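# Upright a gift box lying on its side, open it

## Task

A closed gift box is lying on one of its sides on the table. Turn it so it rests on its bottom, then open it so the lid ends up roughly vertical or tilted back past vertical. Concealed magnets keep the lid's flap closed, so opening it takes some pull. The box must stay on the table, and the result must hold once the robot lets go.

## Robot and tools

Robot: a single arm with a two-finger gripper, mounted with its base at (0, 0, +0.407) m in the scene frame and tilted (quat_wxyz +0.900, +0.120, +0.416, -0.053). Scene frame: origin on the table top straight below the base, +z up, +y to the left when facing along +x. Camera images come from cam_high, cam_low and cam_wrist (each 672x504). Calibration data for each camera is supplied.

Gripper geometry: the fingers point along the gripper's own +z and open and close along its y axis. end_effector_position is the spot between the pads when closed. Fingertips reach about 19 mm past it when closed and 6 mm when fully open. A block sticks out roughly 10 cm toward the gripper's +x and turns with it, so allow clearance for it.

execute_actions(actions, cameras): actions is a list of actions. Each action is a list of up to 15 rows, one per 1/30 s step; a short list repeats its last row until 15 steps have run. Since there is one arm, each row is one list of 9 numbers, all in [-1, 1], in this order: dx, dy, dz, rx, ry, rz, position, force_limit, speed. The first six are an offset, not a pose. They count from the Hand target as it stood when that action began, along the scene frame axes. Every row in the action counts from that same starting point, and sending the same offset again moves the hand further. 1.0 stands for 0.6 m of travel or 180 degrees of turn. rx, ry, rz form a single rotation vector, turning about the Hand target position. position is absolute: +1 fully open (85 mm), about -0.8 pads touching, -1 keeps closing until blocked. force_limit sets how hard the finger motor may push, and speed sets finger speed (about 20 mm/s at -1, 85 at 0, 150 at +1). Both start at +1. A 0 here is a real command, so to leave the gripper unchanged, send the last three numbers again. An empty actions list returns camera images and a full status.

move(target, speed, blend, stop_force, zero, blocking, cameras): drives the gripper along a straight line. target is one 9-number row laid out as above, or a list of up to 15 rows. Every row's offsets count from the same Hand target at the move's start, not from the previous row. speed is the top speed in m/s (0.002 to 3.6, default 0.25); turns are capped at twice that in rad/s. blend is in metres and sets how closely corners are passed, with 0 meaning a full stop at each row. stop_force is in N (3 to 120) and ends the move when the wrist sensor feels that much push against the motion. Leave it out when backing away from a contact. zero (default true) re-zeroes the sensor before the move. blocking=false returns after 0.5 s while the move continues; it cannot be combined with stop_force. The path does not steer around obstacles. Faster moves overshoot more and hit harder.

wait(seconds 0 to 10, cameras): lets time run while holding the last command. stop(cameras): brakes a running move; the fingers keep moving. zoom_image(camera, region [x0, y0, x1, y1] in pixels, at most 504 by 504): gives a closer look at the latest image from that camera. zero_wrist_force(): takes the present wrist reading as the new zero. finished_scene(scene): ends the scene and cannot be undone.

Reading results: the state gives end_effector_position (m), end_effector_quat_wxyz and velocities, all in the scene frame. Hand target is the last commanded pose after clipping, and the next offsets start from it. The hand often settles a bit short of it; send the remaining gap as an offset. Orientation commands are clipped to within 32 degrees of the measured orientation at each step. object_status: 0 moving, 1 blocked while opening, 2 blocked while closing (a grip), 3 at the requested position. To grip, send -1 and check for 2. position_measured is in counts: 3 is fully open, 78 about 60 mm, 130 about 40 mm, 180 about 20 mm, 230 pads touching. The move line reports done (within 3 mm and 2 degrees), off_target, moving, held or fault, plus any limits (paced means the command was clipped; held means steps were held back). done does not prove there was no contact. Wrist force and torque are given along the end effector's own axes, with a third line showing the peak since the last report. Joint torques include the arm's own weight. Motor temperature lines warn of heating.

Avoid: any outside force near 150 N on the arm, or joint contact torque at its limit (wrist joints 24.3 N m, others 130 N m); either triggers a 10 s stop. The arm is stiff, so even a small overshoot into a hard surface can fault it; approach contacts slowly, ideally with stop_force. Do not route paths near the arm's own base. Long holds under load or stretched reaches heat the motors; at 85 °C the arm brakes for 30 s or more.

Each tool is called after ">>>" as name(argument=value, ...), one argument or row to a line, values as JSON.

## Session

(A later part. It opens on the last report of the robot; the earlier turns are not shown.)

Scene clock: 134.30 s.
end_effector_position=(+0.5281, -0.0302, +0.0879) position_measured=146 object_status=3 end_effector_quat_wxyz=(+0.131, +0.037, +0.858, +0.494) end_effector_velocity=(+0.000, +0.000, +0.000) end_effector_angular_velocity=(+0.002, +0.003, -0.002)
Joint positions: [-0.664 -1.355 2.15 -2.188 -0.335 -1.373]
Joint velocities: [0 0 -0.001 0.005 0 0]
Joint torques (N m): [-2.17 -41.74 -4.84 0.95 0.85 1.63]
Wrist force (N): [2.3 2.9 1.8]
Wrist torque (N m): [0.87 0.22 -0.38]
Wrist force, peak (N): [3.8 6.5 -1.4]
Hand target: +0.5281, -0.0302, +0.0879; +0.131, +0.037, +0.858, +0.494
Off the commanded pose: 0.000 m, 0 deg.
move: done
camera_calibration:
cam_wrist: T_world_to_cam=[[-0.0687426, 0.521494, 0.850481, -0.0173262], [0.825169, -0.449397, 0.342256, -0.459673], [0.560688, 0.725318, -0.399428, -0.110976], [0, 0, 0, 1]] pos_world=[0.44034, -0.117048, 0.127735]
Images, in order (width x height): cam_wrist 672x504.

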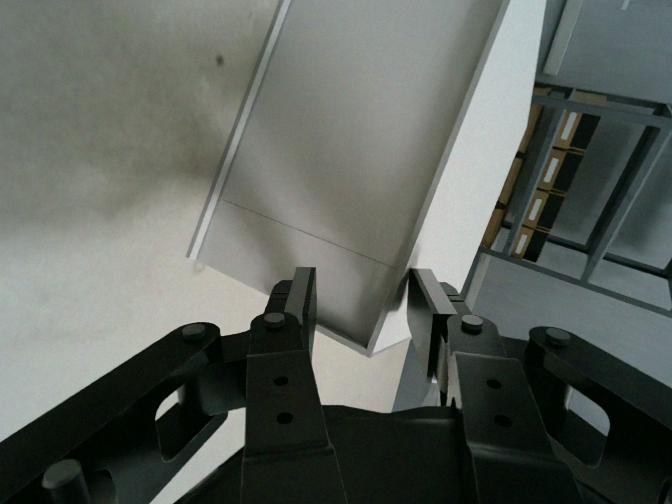

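>>> move(
  target=[0.0008, -0.0006, 0.0052, -0.0333, -0.0444, 0, -0.14, 0, 0],
  speed=0.03,
  cameras=["cam_wrist"],
)

>>> zoom_image(
  camera="cam_wrist",
  region=[220, 180, 500, 400],
)

Scene clock: 138.10 s.
end_effector_position=(+0.5286, -0.0306, +0.0910) position_measured=146 object_status=3 end_effector_quat_wxyz=(+0.193, -0.004, +0.872, +0.450)
Joint positions: [-0.675 -1.336 2.25 -2.557 -0.291 -1.281]
Joint torques (N m): [-0.02 -29.86 -1.5 -0.07 0.59 0.98]
Wrist force (N): [2.1 3.0 1.8]
Wrist torque (N m): [0.91 0.22 -0.32]
Wrist force, peak (N): [2.7 3.0 2.3]
Hand target: +0.5286, -0.0306, +0.0910; +0.192, -0.004, +0.872, +0.450
Off the commanded pose: 0.000 m, 0 deg.
move: done
camera_calibration:
cam_wrist: T_world_to_cam=[[-0.182165, 0.606651, 0.773815, 0.0498213], [0.766434, -0.405385, 0.498239, -0.443106], [0.615951, 0.68384, -0.391111, -0.140945], [0, 0, 0, 1]] pos_world=[0.435502, -0.113469, 0.127095]
Images, in order (width x height): cam_wrist 672x504.

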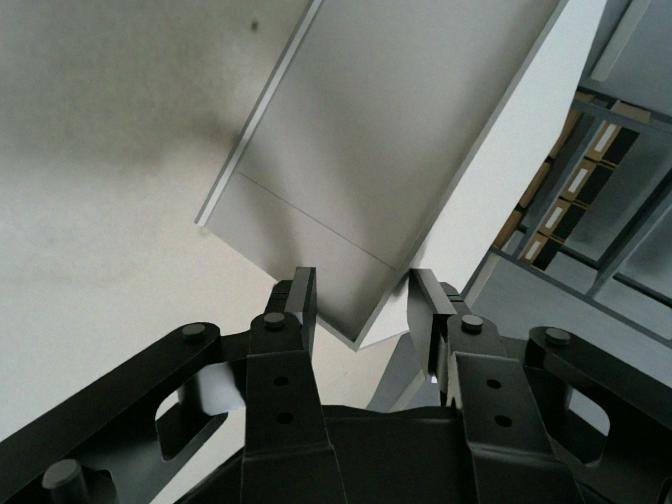

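Scaled by 1.800.

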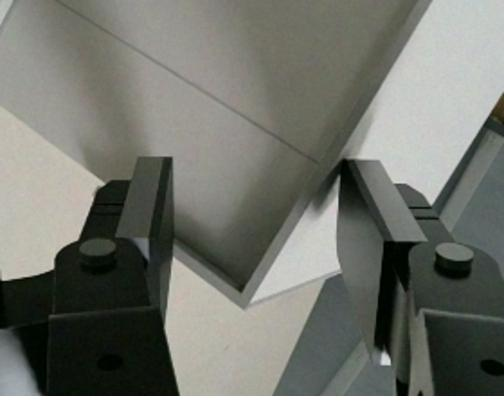

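>>> move(
  target=[-0.0027, 0.0022, -0.0045, 0.0733, 0.0977, 0, -0.14, 0, 0],
  speed=0.05,
)

>>> move(
  target=[0.018, 0.024, 0, 0, 0, 0, -0.14, 0, 0],
  speed=0.015,
  stop_force=3,
  cameras=["cam_wrist", "cam_high"],
)

>>> zoom_image(
  camera="cam_wrist",
  region=[220, 180, 500, 400],
)

Scene clock: 143.10 s.
end_effector_position=(+0.5269, -0.0293, +0.0883) position_measured=146 object_status=3 end_effector_quat_wxyz=(+0.056, +0.087, +0.834, +0.542) end_effector_velocity=(+0.000, +0.000, -0.001) end_effector_angular_velocity=(-0.002, -0.003, +0.001)
Joint positions: [-0.653 -1.335 2.022 -1.827 -0.393 -1.432]
Joint velocities: [0 0.001 0.001 -0.007 0 0]
Joint torques (N m): [7.02 -39.72 6.48 -1.3 1.75 -2.13]
Wrist force (N): [1.6 2.0 1.8]
Wrist torque (N m): [0.88 0.21 -0.35]
Wrist force, peak (N): [2.3 2.7 2.4]
Hand target: +0.5270, -0.0293, +0.0883; +0.056, +0.087, +0.834, +0.542
Off the commanded pose: 0.000 m, 0 deg.
move: done

Scene clock: 145.37 s.
end_effector_position=(+0.5378, -0.0149, +0.0883) position_measured=146 object_status=3 end_effector_quat_wxyz=(+0.056, +0.087, +0.834, +0.542)
Joint positions: [-0.618 -1.334 2.031 -1.916 -0.379 -1.347]
Joint torques (N m): [-5.12 -34.39 -1.18 1.66 -1.47 -2.32]
Wrist force (N): [1.4 1.5 1.7]
Wrist torque (N m): [0.89 0.21 -0.39]
Wrist force, peak (N): [1.9 2.1 1.9]
Hand target: +0.5378, -0.0149, +0.0883; +0.056, +0.087, +0.834, +0.542
Off the commanded pose: 0.000 m, 0 deg.
move: done
camera_calibration:
cam_wrist: T_world_to_cam=[[0.0791488, 0.410518, 0.908411, -0.111292], [0.865891, -0.479833, 0.141396, -0.465562], [0.493931, 0.775394, -0.393443, -0.0912739], [0, 0, 0, 1]] pos_world=[0.457018, -0.106931, 0.131016]
Images, in order (width x height): cam_high 672x504, cam_wrist 672x504.

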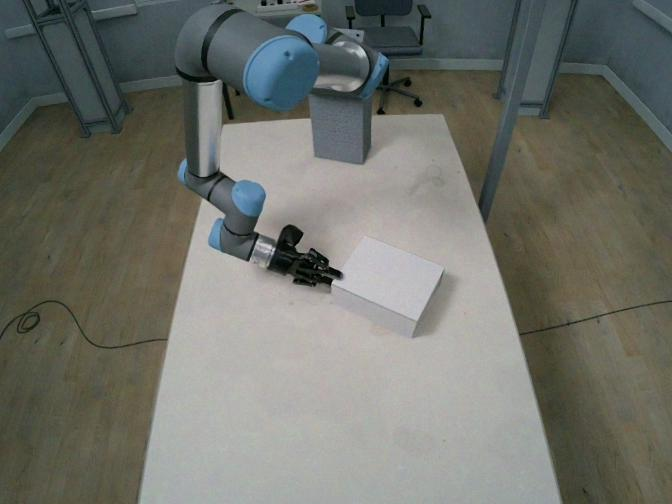

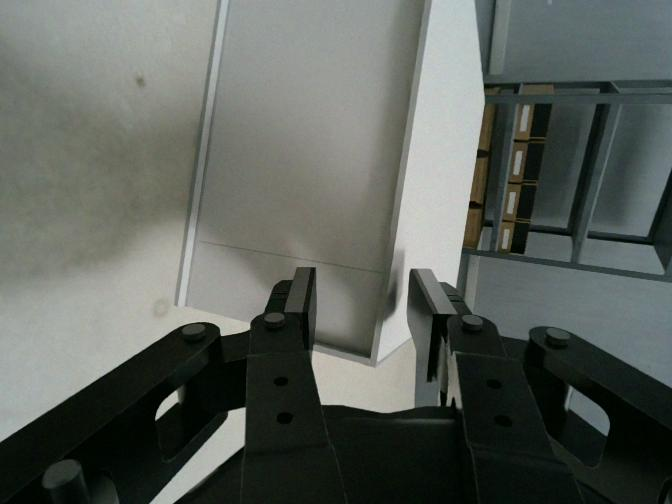

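Scaled by 1.800.

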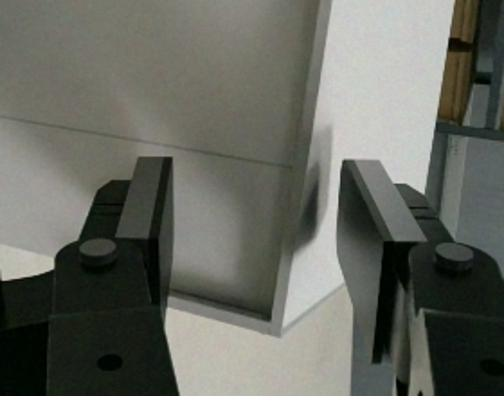

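>>> move(
  target=[0.0053, -0.004, 0, 0, 0, 0, -0.14, 0, 0],
  speed=0.02,
)

>>> move(
  target=[0, 0, -0.02, 0, 0, 0, -0.14, 0, 0],
  speed=0.008,
  stop_force=7,
)

>>> move(
  target=[0.005, 0.0067, 0, 0, 0, 0, -0.14, 0, 0],
  speed=0.02,
  cameras=["cam_wrist"],
)

>>> zoom_image(
  camera="cam_wrist",
  region=[220, 180, 500, 400],
)

Scene clock: 148.00 s.
end_effector_position=(+0.5410, -0.0173, +0.0883) position_measured=146 object_status=3 end_effector_quat_wxyz=(+0.056, +0.087, +0.834, +0.542)
Joint positions: [-0.618 -1.334 2.021 -1.904 -0.38 -1.348]
Joint torques (N m): [-6.12 -29.06 0.88 0.54 -1.61 -2.19]
Wrist force (N): [1.5 2.1 2.1]
Wrist torque (N m): [0.90 0.22 -0.35]
Wrist force, peak (N): [2.2 1.9 1.7]
Hand target: +0.5410, -0.0173, +0.0883; +0.056, +0.087, +0.834, +0.542
Off the commanded pose: 0.000 m, 0 deg.
move: done

Scene clock: 149.63 s.
end_effector_position=(+0.5410, -0.0173, +0.0841) position_measured=146 object_status=3 end_effector_quat_wxyz=(+0.056, +0.087, +0.834, +0.542)
Joint positions: [-0.616 -1.322 2.016 -1.917 -0.379 -1.341]
Joint torques (N m): [-7.11 -46.08 5.27 0.87 -1.37 -2.3]
Wrist force (N): [3.3 7.0 -0.2]
Wrist torque (N m): [0.73 0.22 -0.44]
Wrist force, peak (N): [2.3 10.8 -4.5]
Hand target: +0.5410, -0.0173, +0.0841; +0.056, +0.087, +0.834, +0.542 (not the last commanded pose)
Off the commanded pose: 0.008 m, 0 deg.
move: contact

Scene clock: 150.40 s.
end_effector_position=(+0.5440, -0.0132, +0.0841) position_measured=146 object_status=3 end_effector_quat_wxyz=(+0.056, +0.087, +0.834, +0.542)
Joint positions: [-0.606 -1.322 2.018 -1.943 -0.375 -1.316]
Joint torques (N m): [0.98 -26.64 6.06 0.96 1.31 -2.01]
Wrist force (N): [1.4 7.1 -4.3]
Wrist torque (N m): [0.71 0.24 -0.45]
Wrist force, peak (N): [3.5 7.4 -4.6]
Hand target: +0.5440, -0.0133, +0.0841; +0.056, +0.087, +0.834, +0.542
Off the commanded pose: 0.000 m, 0 deg.
move: done
camera_calibration:
cam_wrist: T_world_to_cam=[[0.0791488, 0.410518, 0.908411, -0.108665], [0.865891, -0.479833, 0.141396, -0.469521], [0.493931, 0.775394, -0.393443, -0.0973069], [0, 0, 0, 1]] pos_world=[0.463218, -0.105231, 0.126816]
Images, in order (width x height): cam_wrist 672x504.

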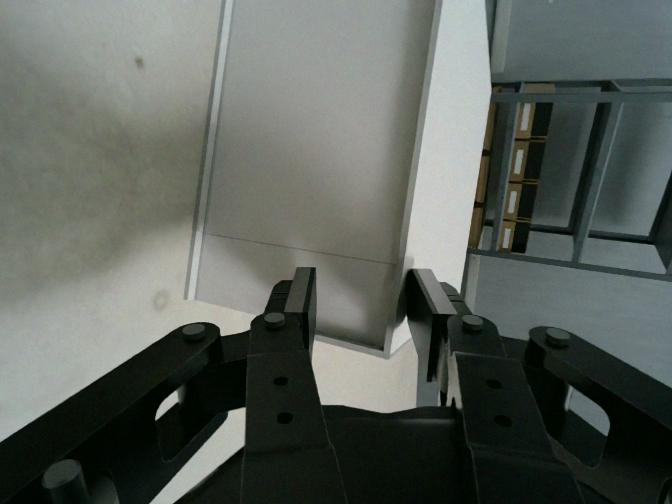

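Scaled by 1.800.

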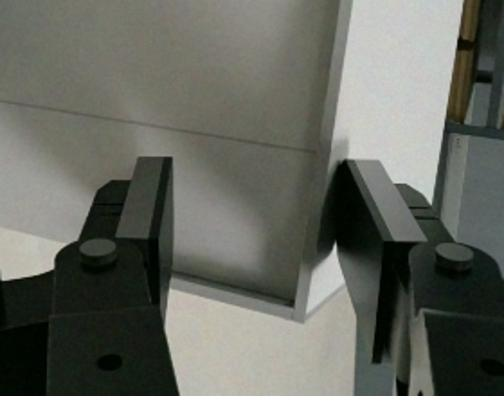

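>>> move(
  target=[0.0013, -0.001, 0.0017, -0.0267, -0.0356, 0, -0.14, 0, 0],
  speed=0.03,
  cameras=["cam_wrist"],
)

>>> zoom_image(
  camera="cam_wrist",
  region=[220, 180, 500, 400],
)

Scene clock: 153.50 s.
end_effector_position=(+0.5447, -0.0139, +0.0851) position_measured=146 object_status=3 end_effector_quat_wxyz=(+0.107, +0.054, +0.851, +0.511) end_effector_velocity=(+0.000, +0.000, +0.000) end_effector_angular_velocity=(+0.002, +0.003, -0.001)
Joint positions: [-0.613 -1.335 2.105 -2.2 -0.344 -1.263]
Joint velocities: [0 -0.001 -0.001 0.006 0 0]
Joint torques (N m): [-1.01 -38.16 -5.23 0.7 -0.72 1.2]
Wrist force (N): [-0.6 14.9 -11.8]
Wrist torque (N m): [0.37 0.35 -0.24]
Wrist force, peak (N): [-0.7 15.5 -11.8]
Hand target: +0.5447, -0.0139, +0.0851; +0.106, +0.054, +0.851, +0.511
Off the commanded pose: 0.000 m, 0 deg.
move: done
camera_calibration:
cam_wrist: T_world_to_cam=[[-0.0207131, 0.48547, 0.874008, -0.0509745], [0.842371, -0.462381, 0.276794, -0.469026], [0.5385, 0.741972, -0.399369, -0.121003], [0, 0, 0, 1]] pos_world=[0.459198, -0.102342, 0.126051]
Images, in order (width x height): cam_wrist 672x504.

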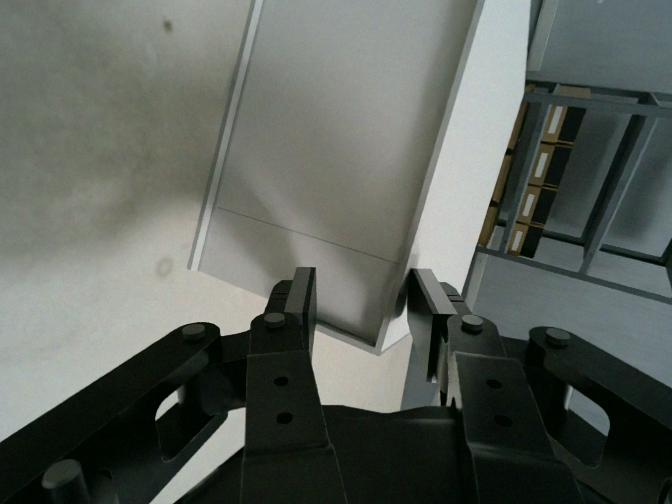

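Scaled by 1.800.

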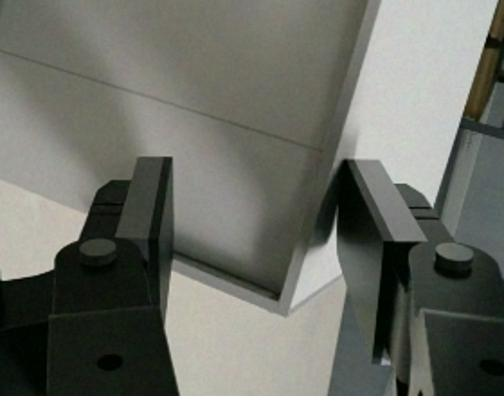

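>>> move(
  target=[0.0013, -0.001, 0.004, -0.0267, -0.0356, 0, -0.14, 0, 0],
  speed=0.03,
  cameras=["cam_wrist"],
)

>>> zoom_image(
  camera="cam_wrist",
  region=[220, 180, 500, 400],
)

Scene clock: 156.40 s.
end_effector_position=(+0.5455, -0.0145, +0.0875) position_measured=146 object_status=3 end_effector_quat_wxyz=(+0.156, +0.021, +0.865, +0.477)
Joint positions: [-0.62 -1.327 2.185 -2.494 -0.316 -1.186]
Joint torques (N m): [-1.66 -25.01 -5.06 0.27 -0.58 0.6]
Wrist force (N): [-0.7 15.6 -9.9]
Wrist torque (N m): [0.45 0.42 -0.30]
Wrist force, peak (N): [-0.7 15.4 -11.8]
Hand target: +0.5455, -0.0145, +0.0875; +0.156, +0.021, +0.865, +0.477
Off the commanded pose: 0.000 m, 0 deg.
move: done
camera_calibration:
cam_wrist: T_world_to_cam=[[-0.115601, 0.556661, 0.822657, 0.00457004], [0.804162, -0.433707, 0.406475, -0.460755], [0.583061, 0.708538, -0.397509, -0.144979], [0, 0, 0, 1]] pos_world=[0.455581, -0.0996536, 0.125895]
Images, in order (width x height): cam_wrist 672x504.

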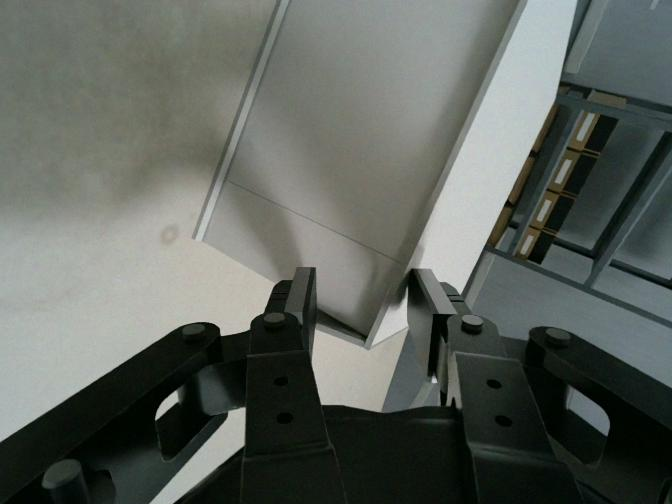

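Scaled by 1.800.

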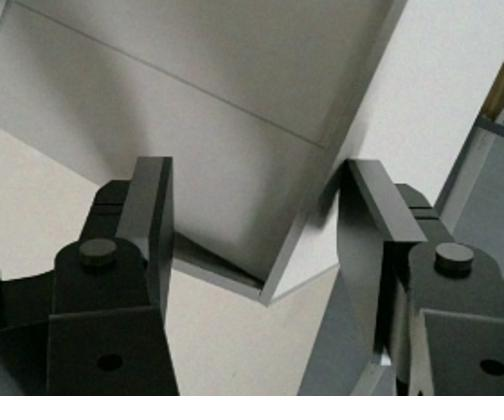

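>>> move(
  target=[0.0016, -0.0012, 0.0055, -0.04, -0.0533, 0, -0.14, 0, 0],
  speed=0.04,
  cameras=["cam_wrist"],
)

>>> zoom_image(
  camera="cam_wrist",
  region=[220, 180, 500, 400],
)

Scene clock: 159.63 s.
end_effector_position=(+0.5464, -0.0152, +0.0908) position_measured=146 object_status=3 end_effector_quat_wxyz=(+0.229, -0.029, +0.877, +0.422)
Joint positions: [-0.627 -1.253 2.271 -3.016 -0.285 -1.015]
Joint torques (N m): [-1.96 -33.02 -4.33 -0.28 -2.41 -0.45]
Wrist force (N): [-1.6 23.6 -12.5]
Wrist torque (N m): [0.30 0.42 -0.19]
Wrist force, peak (N): [-1.4 24.3 -13.0]
Hand target: +0.5465, -0.0152, +0.0908; +0.229, -0.029, +0.877, +0.422
Off the commanded pose: 0.000 m, 0 deg.
move: done
camera_calibration:
cam_wrist: T_world_to_cam=[[-0.244725, 0.653695, 0.716096, 0.0840209], [0.720838, -0.371281, 0.585272, -0.432852], [0.648462, 0.659419, -0.380346, -0.181741], [0, 0, 0, 1]] pos_world=[0.450431, -0.09579, 0.124045]
Images, in order (width x height): cam_wrist 672x504.

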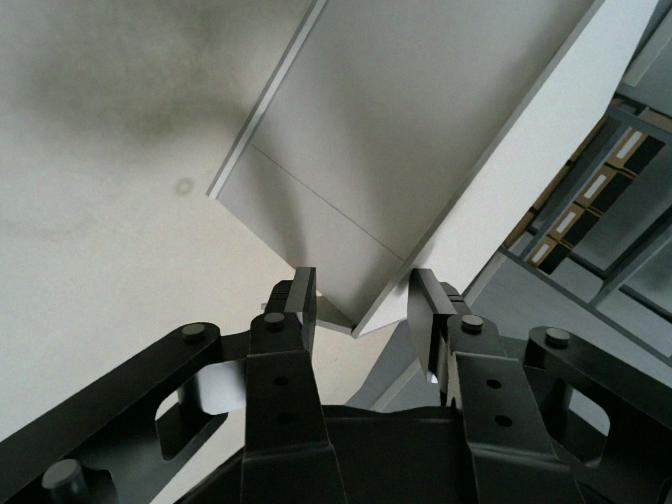

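Scaled by 1.800.

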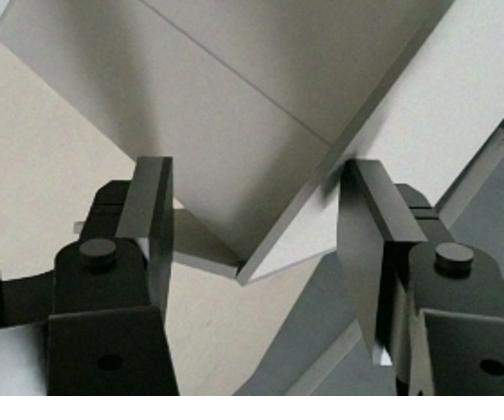

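>>> move(
  target=[0.008, -0.006, 0.01, -0.04, -0.0533, 0, -0.14, 0, 0],
  speed=0.04,
  cameras=["cam_wrist"],
)

>>> zoom_image(
  camera="cam_wrist",
  region=[220, 180, 500, 400],
)

Scene clock: 163.07 s.
end_effector_position=(+0.5512, -0.0188, +0.0968) position_measured=146 object_status=3 end_effector_quat_wxyz=(+0.299, -0.078, +0.879, +0.362)
Joint positions: [-0.633 -1.135 2.289 -3.56 -0.275 -0.797]
Joint torques (N m): [-0.27 -38.72 -1.7 -0.52 -1.54 -1.04]
Wrist force (N): [1.1 8.2 0.9]
Wrist torque (N m): [0.95 0.16 -0.47]
Wrist force, peak (N): [-1.9 23.9 -13.2]
Hand target: +0.5513, -0.0188, +0.0968; +0.299, -0.078, +0.879, +0.362
Off the commanded pose: 0.000 m, 0 deg.
move: done
camera_calibration:
cam_wrist: T_world_to_cam=[[-0.35352, 0.735368, 0.57815, 0.158174], [0.609648, -0.287643, 0.738642, -0.393156], [0.709474, 0.613592, -0.346628, -0.217955], [0, 0, 0, 1]] pos_world=[0.450237, -0.0956693, 0.123404]
Images, in order (width x height): cam_wrist 672x504.

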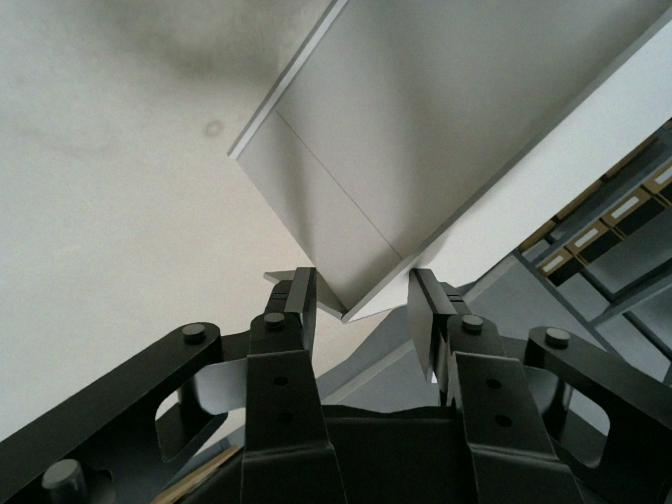

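Scaled by 1.800.

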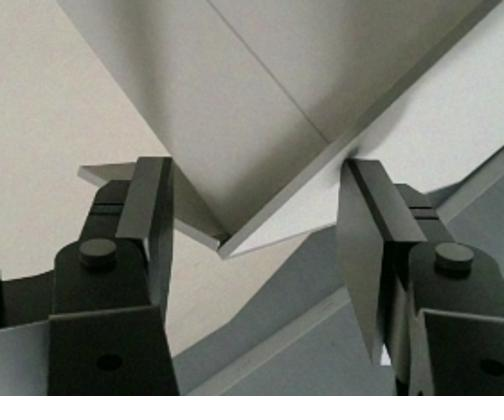

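>>> move(
  target=[
    [0.03, -0.0225, 0.012, 0, 0, 0, -0.14, 0, 0],
    [0.062, 0.02, 0.012, 0, 0, 0, -0.14, 0, 0],
  ],
  speed=0.04,
  stop_force=5,
  cameras=["cam_wrist", "cam_high"],
)

>>> zoom_image(
  camera="cam_wrist",
  region=[220, 180, 500, 400],
)

Scene clock: 166.57 s.
end_effector_position=(+0.5885, -0.0068, +0.1040) position_measured=146 object_status=3 end_effector_quat_wxyz=(+0.299, -0.078, +0.879, +0.362)
Joint positions: [-0.567 -1.16 2.22 -3.599 -0.327 -0.66]
Joint torques (N m): [-5 -45.3 11.61 -1.11 3.94 -2.35]
Wrist force (N): [3.3 3.6 2.1]
Wrist torque (N m): [1.05 0.09 -0.47]
Wrist force, peak (N): [2.8 8.5 1.1]
Hand target: +0.5885, -0.0068, +0.1040; +0.299, -0.078, +0.879, +0.362
Off the commanded pose: 0.000 m, 0 deg.
move: done
camera_calibration:
cam_wrist: T_world_to_cam=[[-0.353784, 0.735336, 0.57803, 0.158457], [0.609573, -0.287457, 0.738776, -0.417801], [0.709407, 0.613718, -0.346543, -0.249218], [0, 0, 0, 1]] pos_world=[0.487536, -0.0836693, 0.130704]
Images, in order (width x height): cam_high 672x504, cam_wrist 672x504.

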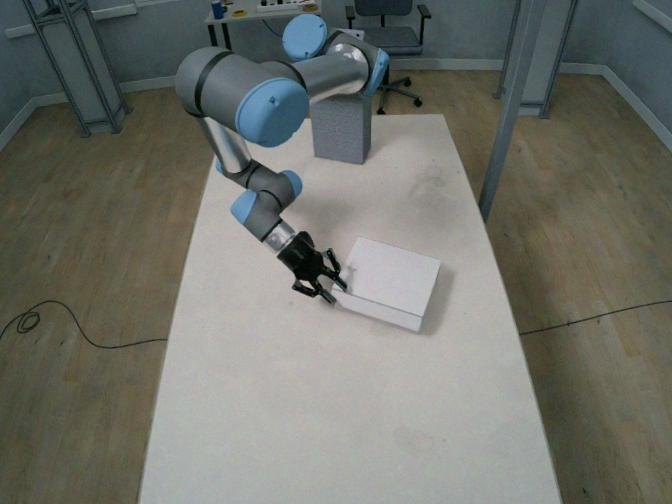

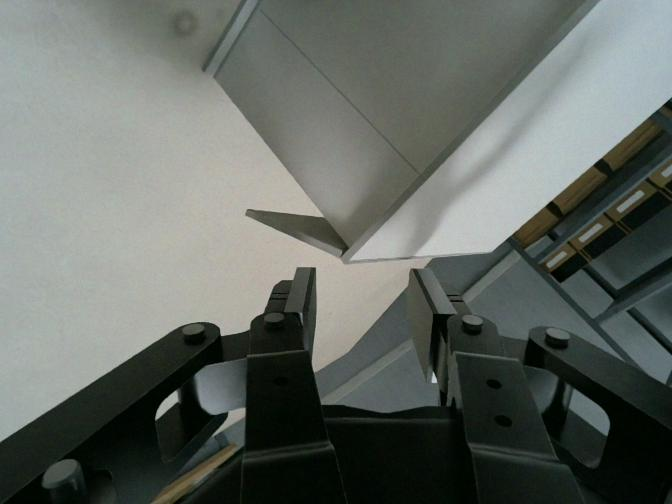

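Scaled by 1.800.

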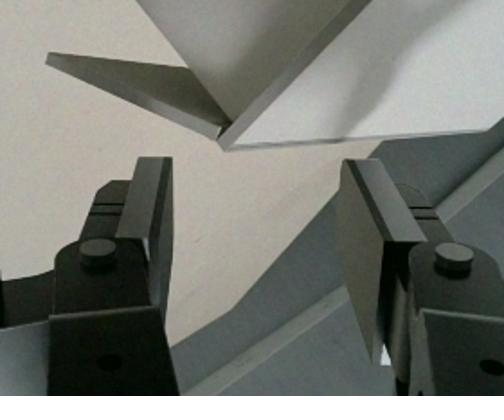

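>>> zoom_image(
  camera="cam_high",
  region=[280, 220, 460, 350],
)

Scaled by 2.800.

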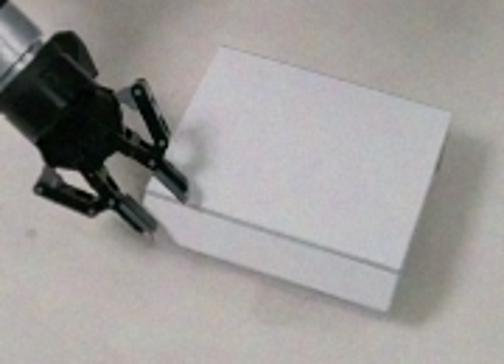

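>>> move(
  target=[
    [-0.05, -0.1, 0.03, 0, 0, 0, -0.14, 0, 0],
    [-0.0242, -0.12, -0.0317, 0.1567, 0.0275, 0.0878, -0.14, 0, 0],
  ],
  speed=0.15,
  blend=[0.01, 0],
)

>>> move(
  target=[0, 0, 0, 0, 0, 0, 0.36, 0, 0],
  cameras=["cam_wrist", "cam_high"],
)

>>> zoom_image(
  camera="cam_wrist",
  region=[200, 120, 500, 380],
)

Scene clock: 174.00 s.
end_effector_position=(+0.5739, -0.0787, +0.0850) position_measured=146 object_status=3 end_effector_quat_wxyz=(+0.219, -0.107, +0.758, +0.605)
Joint positions: [-0.665 -1.115 1.542 -0.939 -0.44 -2.5]
Joint torques (N m): [-11.08 -49.14 -7.02 2.06 0.32 2.18]
Wrist force (N): [2.9 4.1 2.2]
Wrist torque (N m): [1.10 0.16 -0.53]
Wrist force, peak (N): [3.0 4.4 3.9]
Hand target: +0.5740, -0.0788, +0.0850; +0.219, -0.107, +0.758, +0.605
Off the commanded pose: 0.000 m, 0 deg.
move: done

Scene clock: 174.63 s.
end_effector_position=(+0.5740, -0.0788, +0.0850) position_measured=84 object_status=0 end_effector_quat_wxyz=(+0.219, -0.107, +0.758, +0.605)
Joint positions: [-0.665 -1.115 1.542 -0.939 -0.44 -2.5]
Joint torques (N m): [-10.85 -53.82 -11.01 3.08 -1.8 2.13]
Wrist force (N): [3.0 4.2 2.3]
Wrist torque (N m): [1.11 0.14 -0.53]
Wrist force, peak (N): [2.8 4.3 2.4]
Hand target: +0.5740, -0.0788, +0.0850; +0.219, -0.107, +0.758, +0.605
Off the commanded pose: 0.000 m, 0 deg.
move: done
camera_calibration:
cam_wrist: T_world_to_cam=[[-0.430716, 0.259029, 0.864516, 0.199571], [0.763095, -0.40691, 0.502106, -0.492982], [0.48184, 0.875973, -0.0224008, -0.0776306], [0, 0, 0, 1]] pos_world=[0.499556, -0.184292, 0.0732578]
Images, in order (width x height): cam_high 672x504, cam_wrist 672x504.

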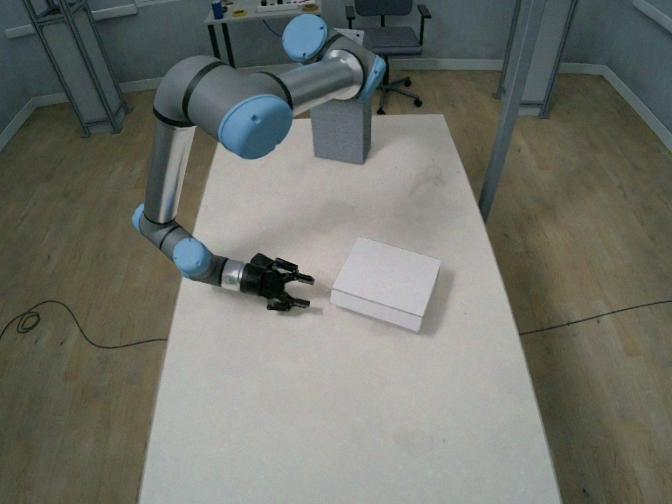

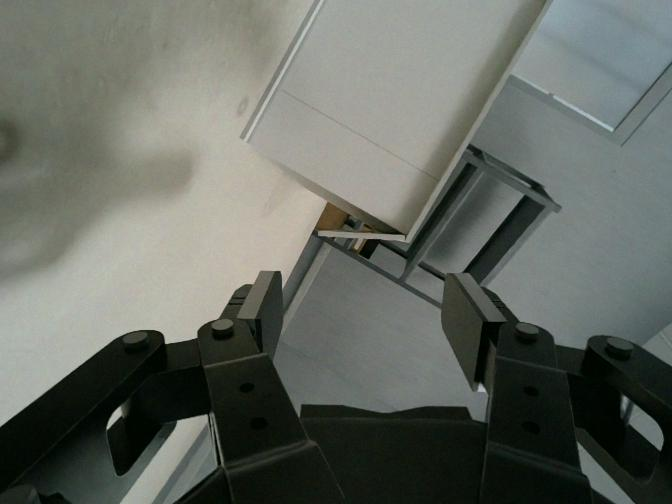

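Scaled by 1.680.

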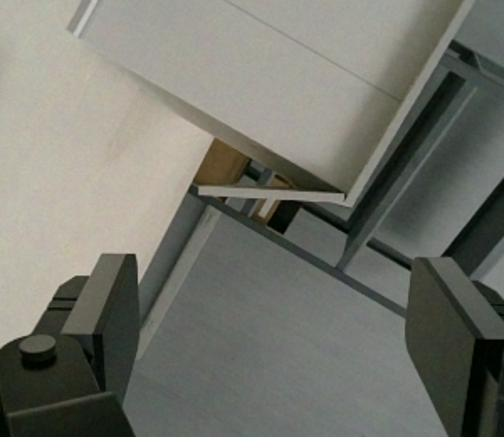

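>>> move(
  target=[-0.0045, -0.0028, -0.0207, 0.1025, 0.4815, -0.087, -0.6, 0, 0],
  speed=0.3,
  cameras=["cam_wrist", "cam_high"],
)

>>> zoom_image(
  camera="cam_wrist",
  region=[230, 120, 500, 380],
)

Scene clock: 182.70 s.
end_effector_position=(+0.5713, -0.0805, +0.0726) position_measured=205 object_status=3 end_effector_quat_wxyz=(-0.271, +0.461, +0.611, +0.584)
Joint positions: [-0.664 -1.087 1.527 -0.949 -0.435 -0.932]
Joint torques (N m): [7.56 -52.95 -1.29 3.81 -2.97 -0.1]
Wrist force (N): [0.8 1.4 1.1]
Wrist torque (N m): [0.53 -0.04 -0.05]
Wrist force, peak (N): [3.0 4.3 2.4]
Hand target: +0.5713, -0.0805, +0.0726; -0.271, +0.462, +0.611, +0.584
Off the commanded pose: 0.000 m, 0 deg.
move: done
camera_calibration:
cam_wrist: T_world_to_cam=[[0.879736, -0.0918538, 0.466505, -0.538338], [0.347006, -0.546713, -0.762031, -0.167172], [0.32504, 0.832267, -0.449089, 0.0419492], [0, 0, 0, 1]] pos_world=[0.51797, -0.175757, 0.142586]
Images, in order (width x height): cam_high 672x504, cam_wrist 672x504.

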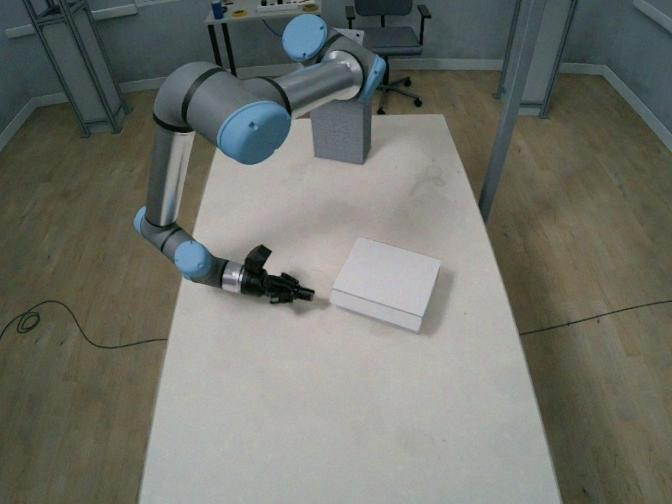

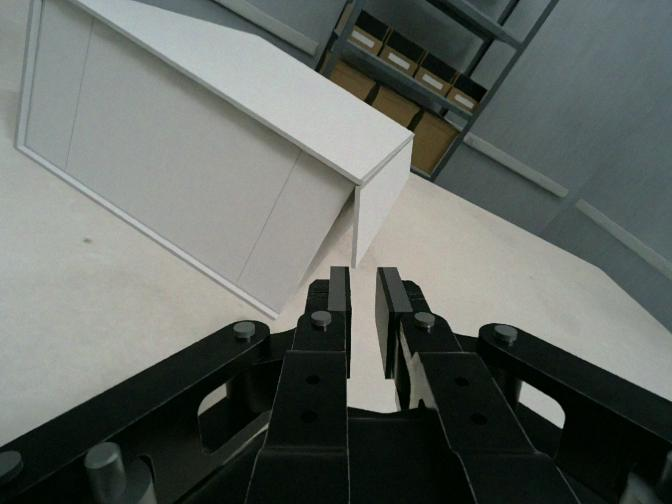

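Scaled by 1.867.

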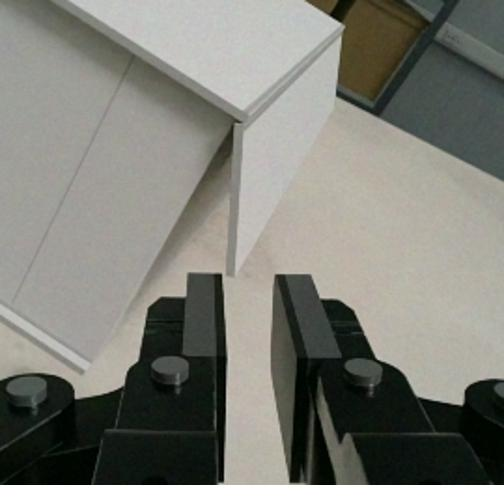

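>>> move(
  target=[0.0154, 0.0722, -0.013, 0, 0, 0, -0.6, 0, 0],
  speed=0.05,
  stop_force=4,
  cameras=["cam_wrist"],
)

>>> zoom_image(
  camera="cam_wrist",
  region=[260, 120, 460, 320],
)

Scene clock: 185.43 s.
end_effector_position=(+0.5805, -0.0372, +0.0648) position_measured=205 object_status=3 end_effector_quat_wxyz=(-0.271, +0.461, +0.611, +0.584)
Joint positions: [-0.595 -1.1 1.587 -1.08 -0.376 -0.84]
Joint torques (N m): [-9.27 -41.03 -10.77 3.5 -2.82 -2.44]
Wrist force (N): [0.9 1.1 1.2]
Wrist torque (N m): [0.49 -0.07 -0.09]
Wrist force, peak (N): [1.1 1.1 2.1]
Hand target: +0.5805, -0.0372, +0.0648; -0.271, +0.462, +0.611, +0.584
Off the commanded pose: 0.000 m, 0 deg.
move: done
camera_calibration:
cam_wrist: T_world_to_cam=[[0.879815, -0.0918604, 0.466356, -0.538972], [0.34689, -0.54667, -0.762115, -0.152517], [0.324951, 0.832294, -0.449103, -0.000516951], [0, 0, 0, 1]] pos_world=[0.527271, -0.132457, 0.134885]
Images, in order (width x height): cam_wrist 672x504.

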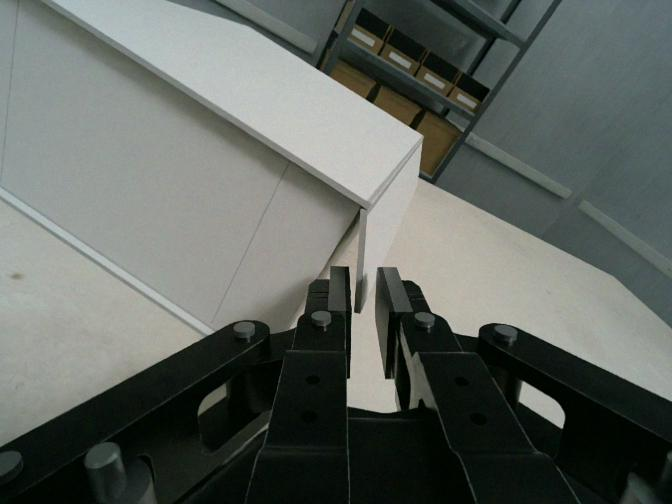

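Scaled by 2.520.

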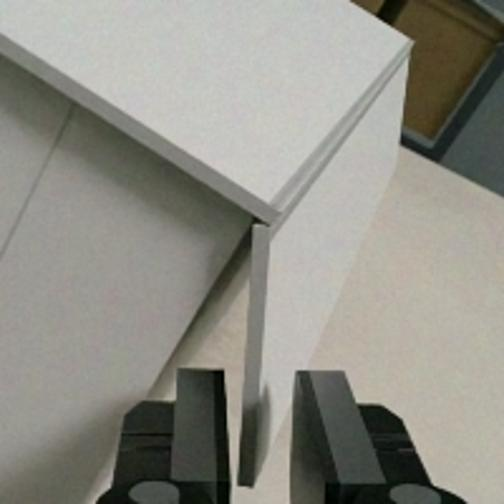

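>>> move(
  target=[0.0163, 0.051, -0.0142, 0, 0, 0, -0.6, 0, 0],
  speed=0.03,
  stop_force=4,
  cameras=["cam_wrist", "cam_high"],
)

>>> zoom_image(
  camera="cam_wrist",
  region=[260, 120, 460, 320],
)

Scene clock: 188.50 s.
end_effector_position=(+0.5903, -0.0066, +0.0563) position_measured=205 object_status=3 end_effector_quat_wxyz=(-0.271, +0.462, +0.611, +0.584)
Joint positions: [-0.541 -1.098 1.616 -1.198 -0.332 -0.747]
Joint torques (N m): [-7.35 -52.91 -9.88 3.04 -2.66 -2.43]
Wrist force (N): [0.7 1.9 1.1]
Wrist torque (N m): [0.50 -0.09 -0.09]
Wrist force, peak (N): [2.3 2.5 -1.4]
Hand target: +0.5903, -0.0066, +0.0563; -0.271, +0.462, +0.611, +0.584
Off the commanded pose: 0.000 m, 0 deg.
move: done
camera_calibration:
cam_wrist: T_world_to_cam=[[0.879815, -0.0918604, 0.466356, -0.540773], [0.34689, -0.54667, -0.762115, -0.145743], [0.324951, 0.832294, -0.449103, -0.033032], [0, 0, 0, 1]] pos_world=[0.537071, -0.101857, 0.126285]
Images, in order (width x height): cam_high 672x504, cam_wrist 672x504.

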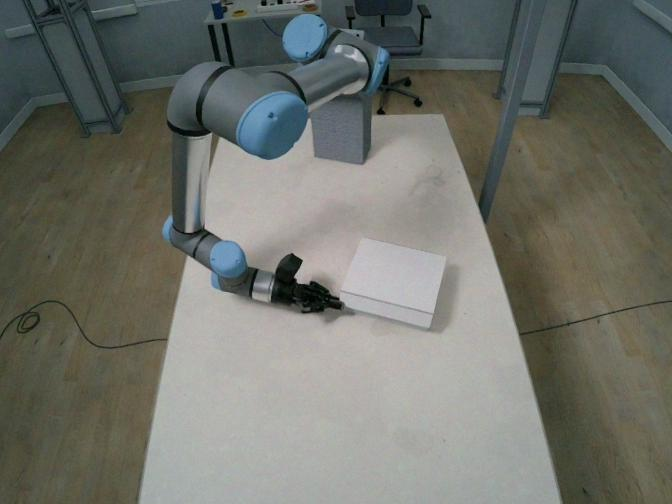

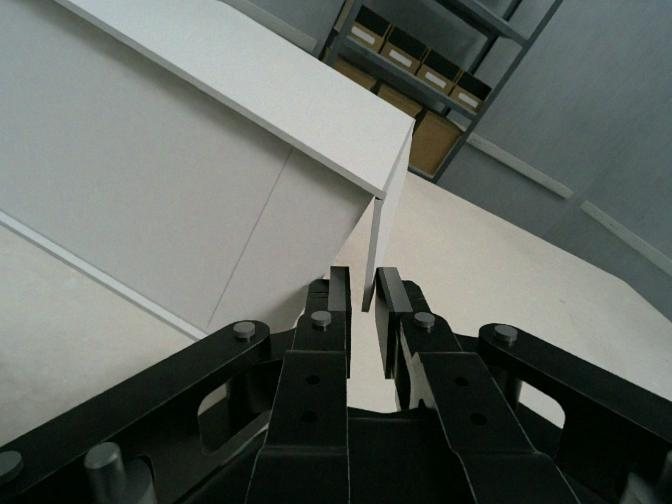

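Scaled by 2.520.

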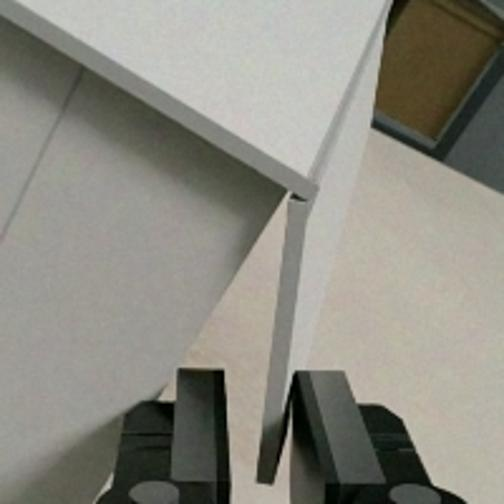

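>>> move(
  target=[
    [0.004, -0.008, 0.001, 0, 0, 0, -0.6, 0, 0],
    [0.0145, 0.0275, -0.0068, 0, 0, 0, -0.6, 0, 0],
  ],
  speed=0.03,
  stop_force=4,
  cameras=["cam_wrist", "cam_high"],
)

>>> zoom_image(
  camera="cam_wrist",
  region=[260, 120, 460, 320],
)

Scene clock: 192.10 s.
end_effector_position=(+0.5990, +0.0099, +0.0522) position_measured=205 object_status=3 end_effector_quat_wxyz=(-0.271, +0.462, +0.611, +0.584)
Joint positions: [-0.509 -1.095 1.625 -1.273 -0.308 -0.681]
Joint torques (N m): [-5.33 -54.33 -5.48 2.9 -2.29 -2.42]
Wrist force (N): [0.5 1.2 1.2]
Wrist torque (N m): [0.45 -0.09 -0.07]
Wrist force, peak (N): [0.5 2.3 0.7]
Hand target: +0.5990, +0.0099, +0.0522; -0.271, +0.462, +0.611, +0.584
Off the commanded pose: 0.000 m, 0 deg.
move: done
camera_calibration:
cam_wrist: T_world_to_cam=[[0.879815, -0.0918604, 0.466356, -0.545], [0.34689, -0.54667, -0.762115, -0.142865], [0.324951, 0.832294, -0.449103, -0.0514332], [0, 0, 0, 1]] pos_world=[0.545771, -0.0853566, 0.122185]
Images, in order (width x height): cam_high 672x504, cam_wrist 672x504.

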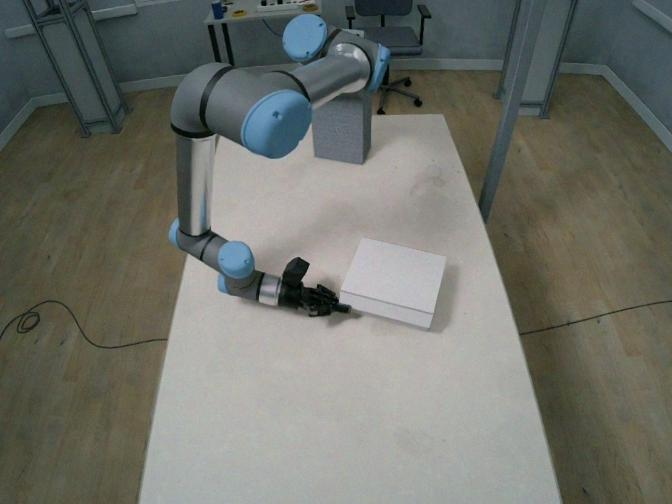

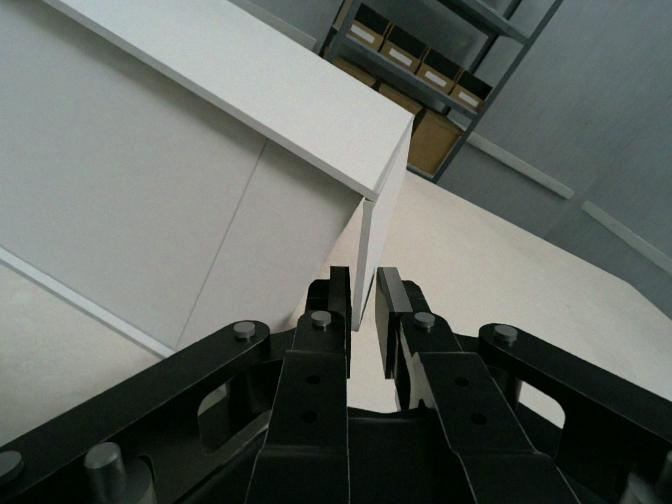

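Scaled by 2.520.

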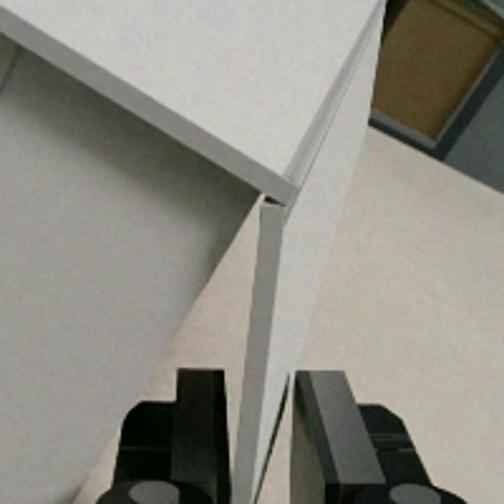

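>>> move(
  target=[0, 0, 0, 0, 0, 0, -1, -1, -1],
  cameras=["cam_wrist"],
)

>>> zoom_image(
  camera="cam_wrist",
  region=[260, 120, 460, 320],
)

Scene clock: 193.00 s.
end_effector_position=(+0.5990, +0.0099, +0.0522) position_measured=217 object_status=0 end_effector_quat_wxyz=(-0.271, +0.462, +0.611, +0.584)
Joint positions: [-0.509 -1.095 1.625 -1.273 -0.308 -0.681]
Joint torques (N m): [-4.83 -52.34 -6.12 2.51 -2.27 -2.45]
Wrist force (N): [0.3 2.0 1.7]
Wrist torque (N m): [-0.05 0.25 -0.01]
Wrist force, peak (N): [0.7 2.5 2.0]
Hand target: +0.5990, +0.0099, +0.0522; -0.271, +0.462, +0.611, +0.584
Off the commanded pose: 0.000 m, 0 deg.
move: done
camera_calibration:
cam_wrist: T_world_to_cam=[[0.879815, -0.0918604, 0.466356, -0.545046], [0.34689, -0.54667, -0.762115, -0.142789], [0.324951, 0.832294, -0.449103, -0.0513883], [0, 0, 0, 1]] pos_world=[0.545771, -0.0853566, 0.122285]
Images, in order (width x height): cam_wrist 672x504.

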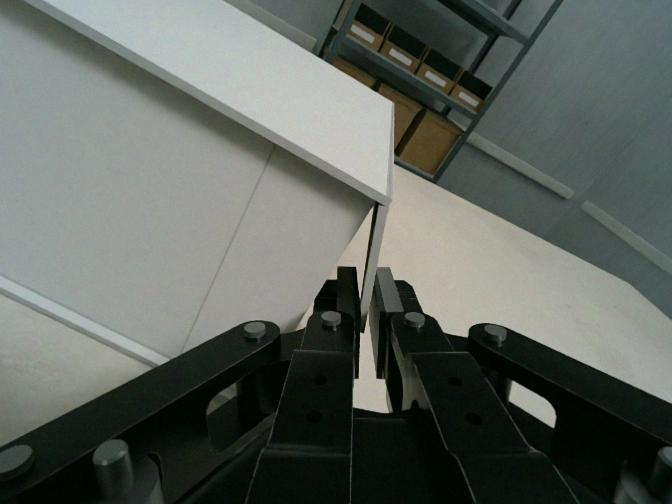

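Scaled by 2.520.

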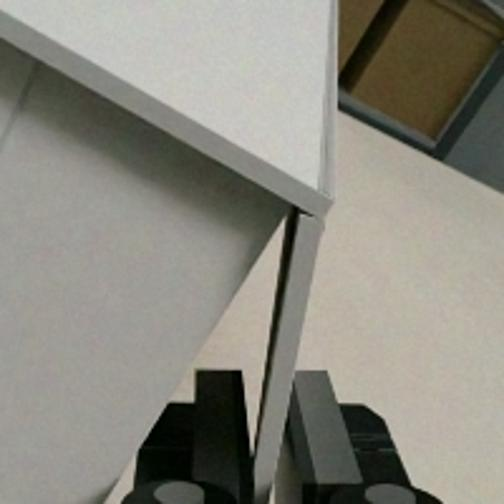

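>>> wait(
  seconds=0.8,
  cameras=["cam_wrist", "cam_high"],
)

>>> zoom_image(
  camera="cam_high",
  region=[280, 210, 460, 350],
)

Scene clock: 194.07 s.
end_effector_position=(+0.5990, +0.0099, +0.0522) position_measured=217 object_status=2 end_effector_quat_wxyz=(-0.271, +0.462, +0.611, +0.584)
Joint positions: [-0.509 -1.095 1.625 -1.273 -0.308 -0.681]
Joint torques (N m): [-4.21 -50.1 -5.17 1.29 -1.87 -2.35]
Wrist force (N): [0.1 2.2 1.7]
Wrist torque (N m): [-0.01 0.27 -0.01]
Wrist force, peak (N): [0.9 2.5 1.2]
Hand target: +0.5990, +0.0099, +0.0522; -0.271, +0.462, +0.611, +0.584
Tool commands: gripper/position=-1.0 gripper/force_limit=-1.0 gripper/speed=-1.0
Off the commanded pose: 0.000 m, 0 deg.
wait: 0.80 s; at rest from the start
camera_calibration:
cam_wrist: T_world_to_cam=[[0.879815, -0.0918604, 0.466356, -0.545046], [0.34689, -0.54667, -0.762115, -0.142789], [0.324951, 0.832294, -0.449103, -0.0513883], [0, 0, 0, 1]] pos_world=[0.545771, -0.0853566, 0.122285]
Images, in order (width x height): cam_high 672x504, cam_wrist 672x504.

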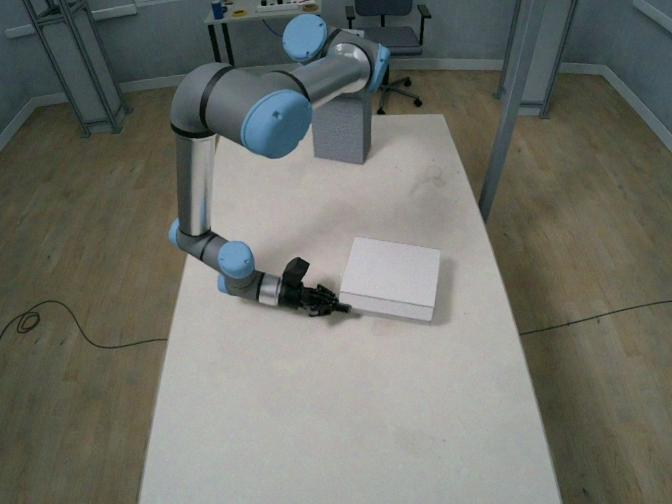

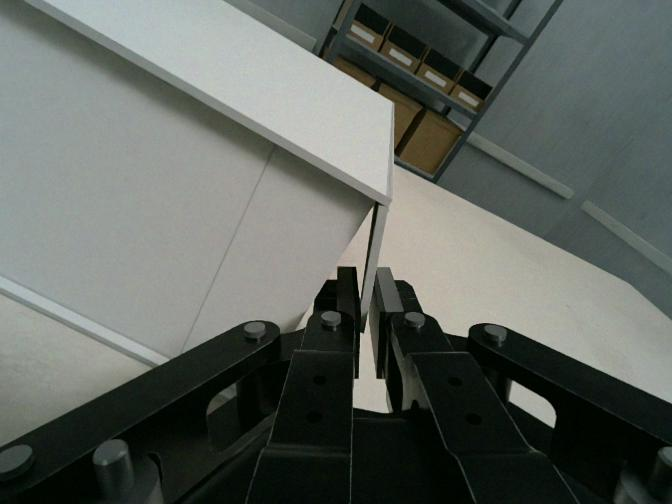

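Scaled by 2.800.

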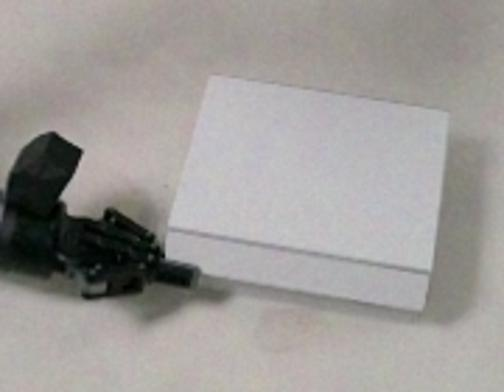

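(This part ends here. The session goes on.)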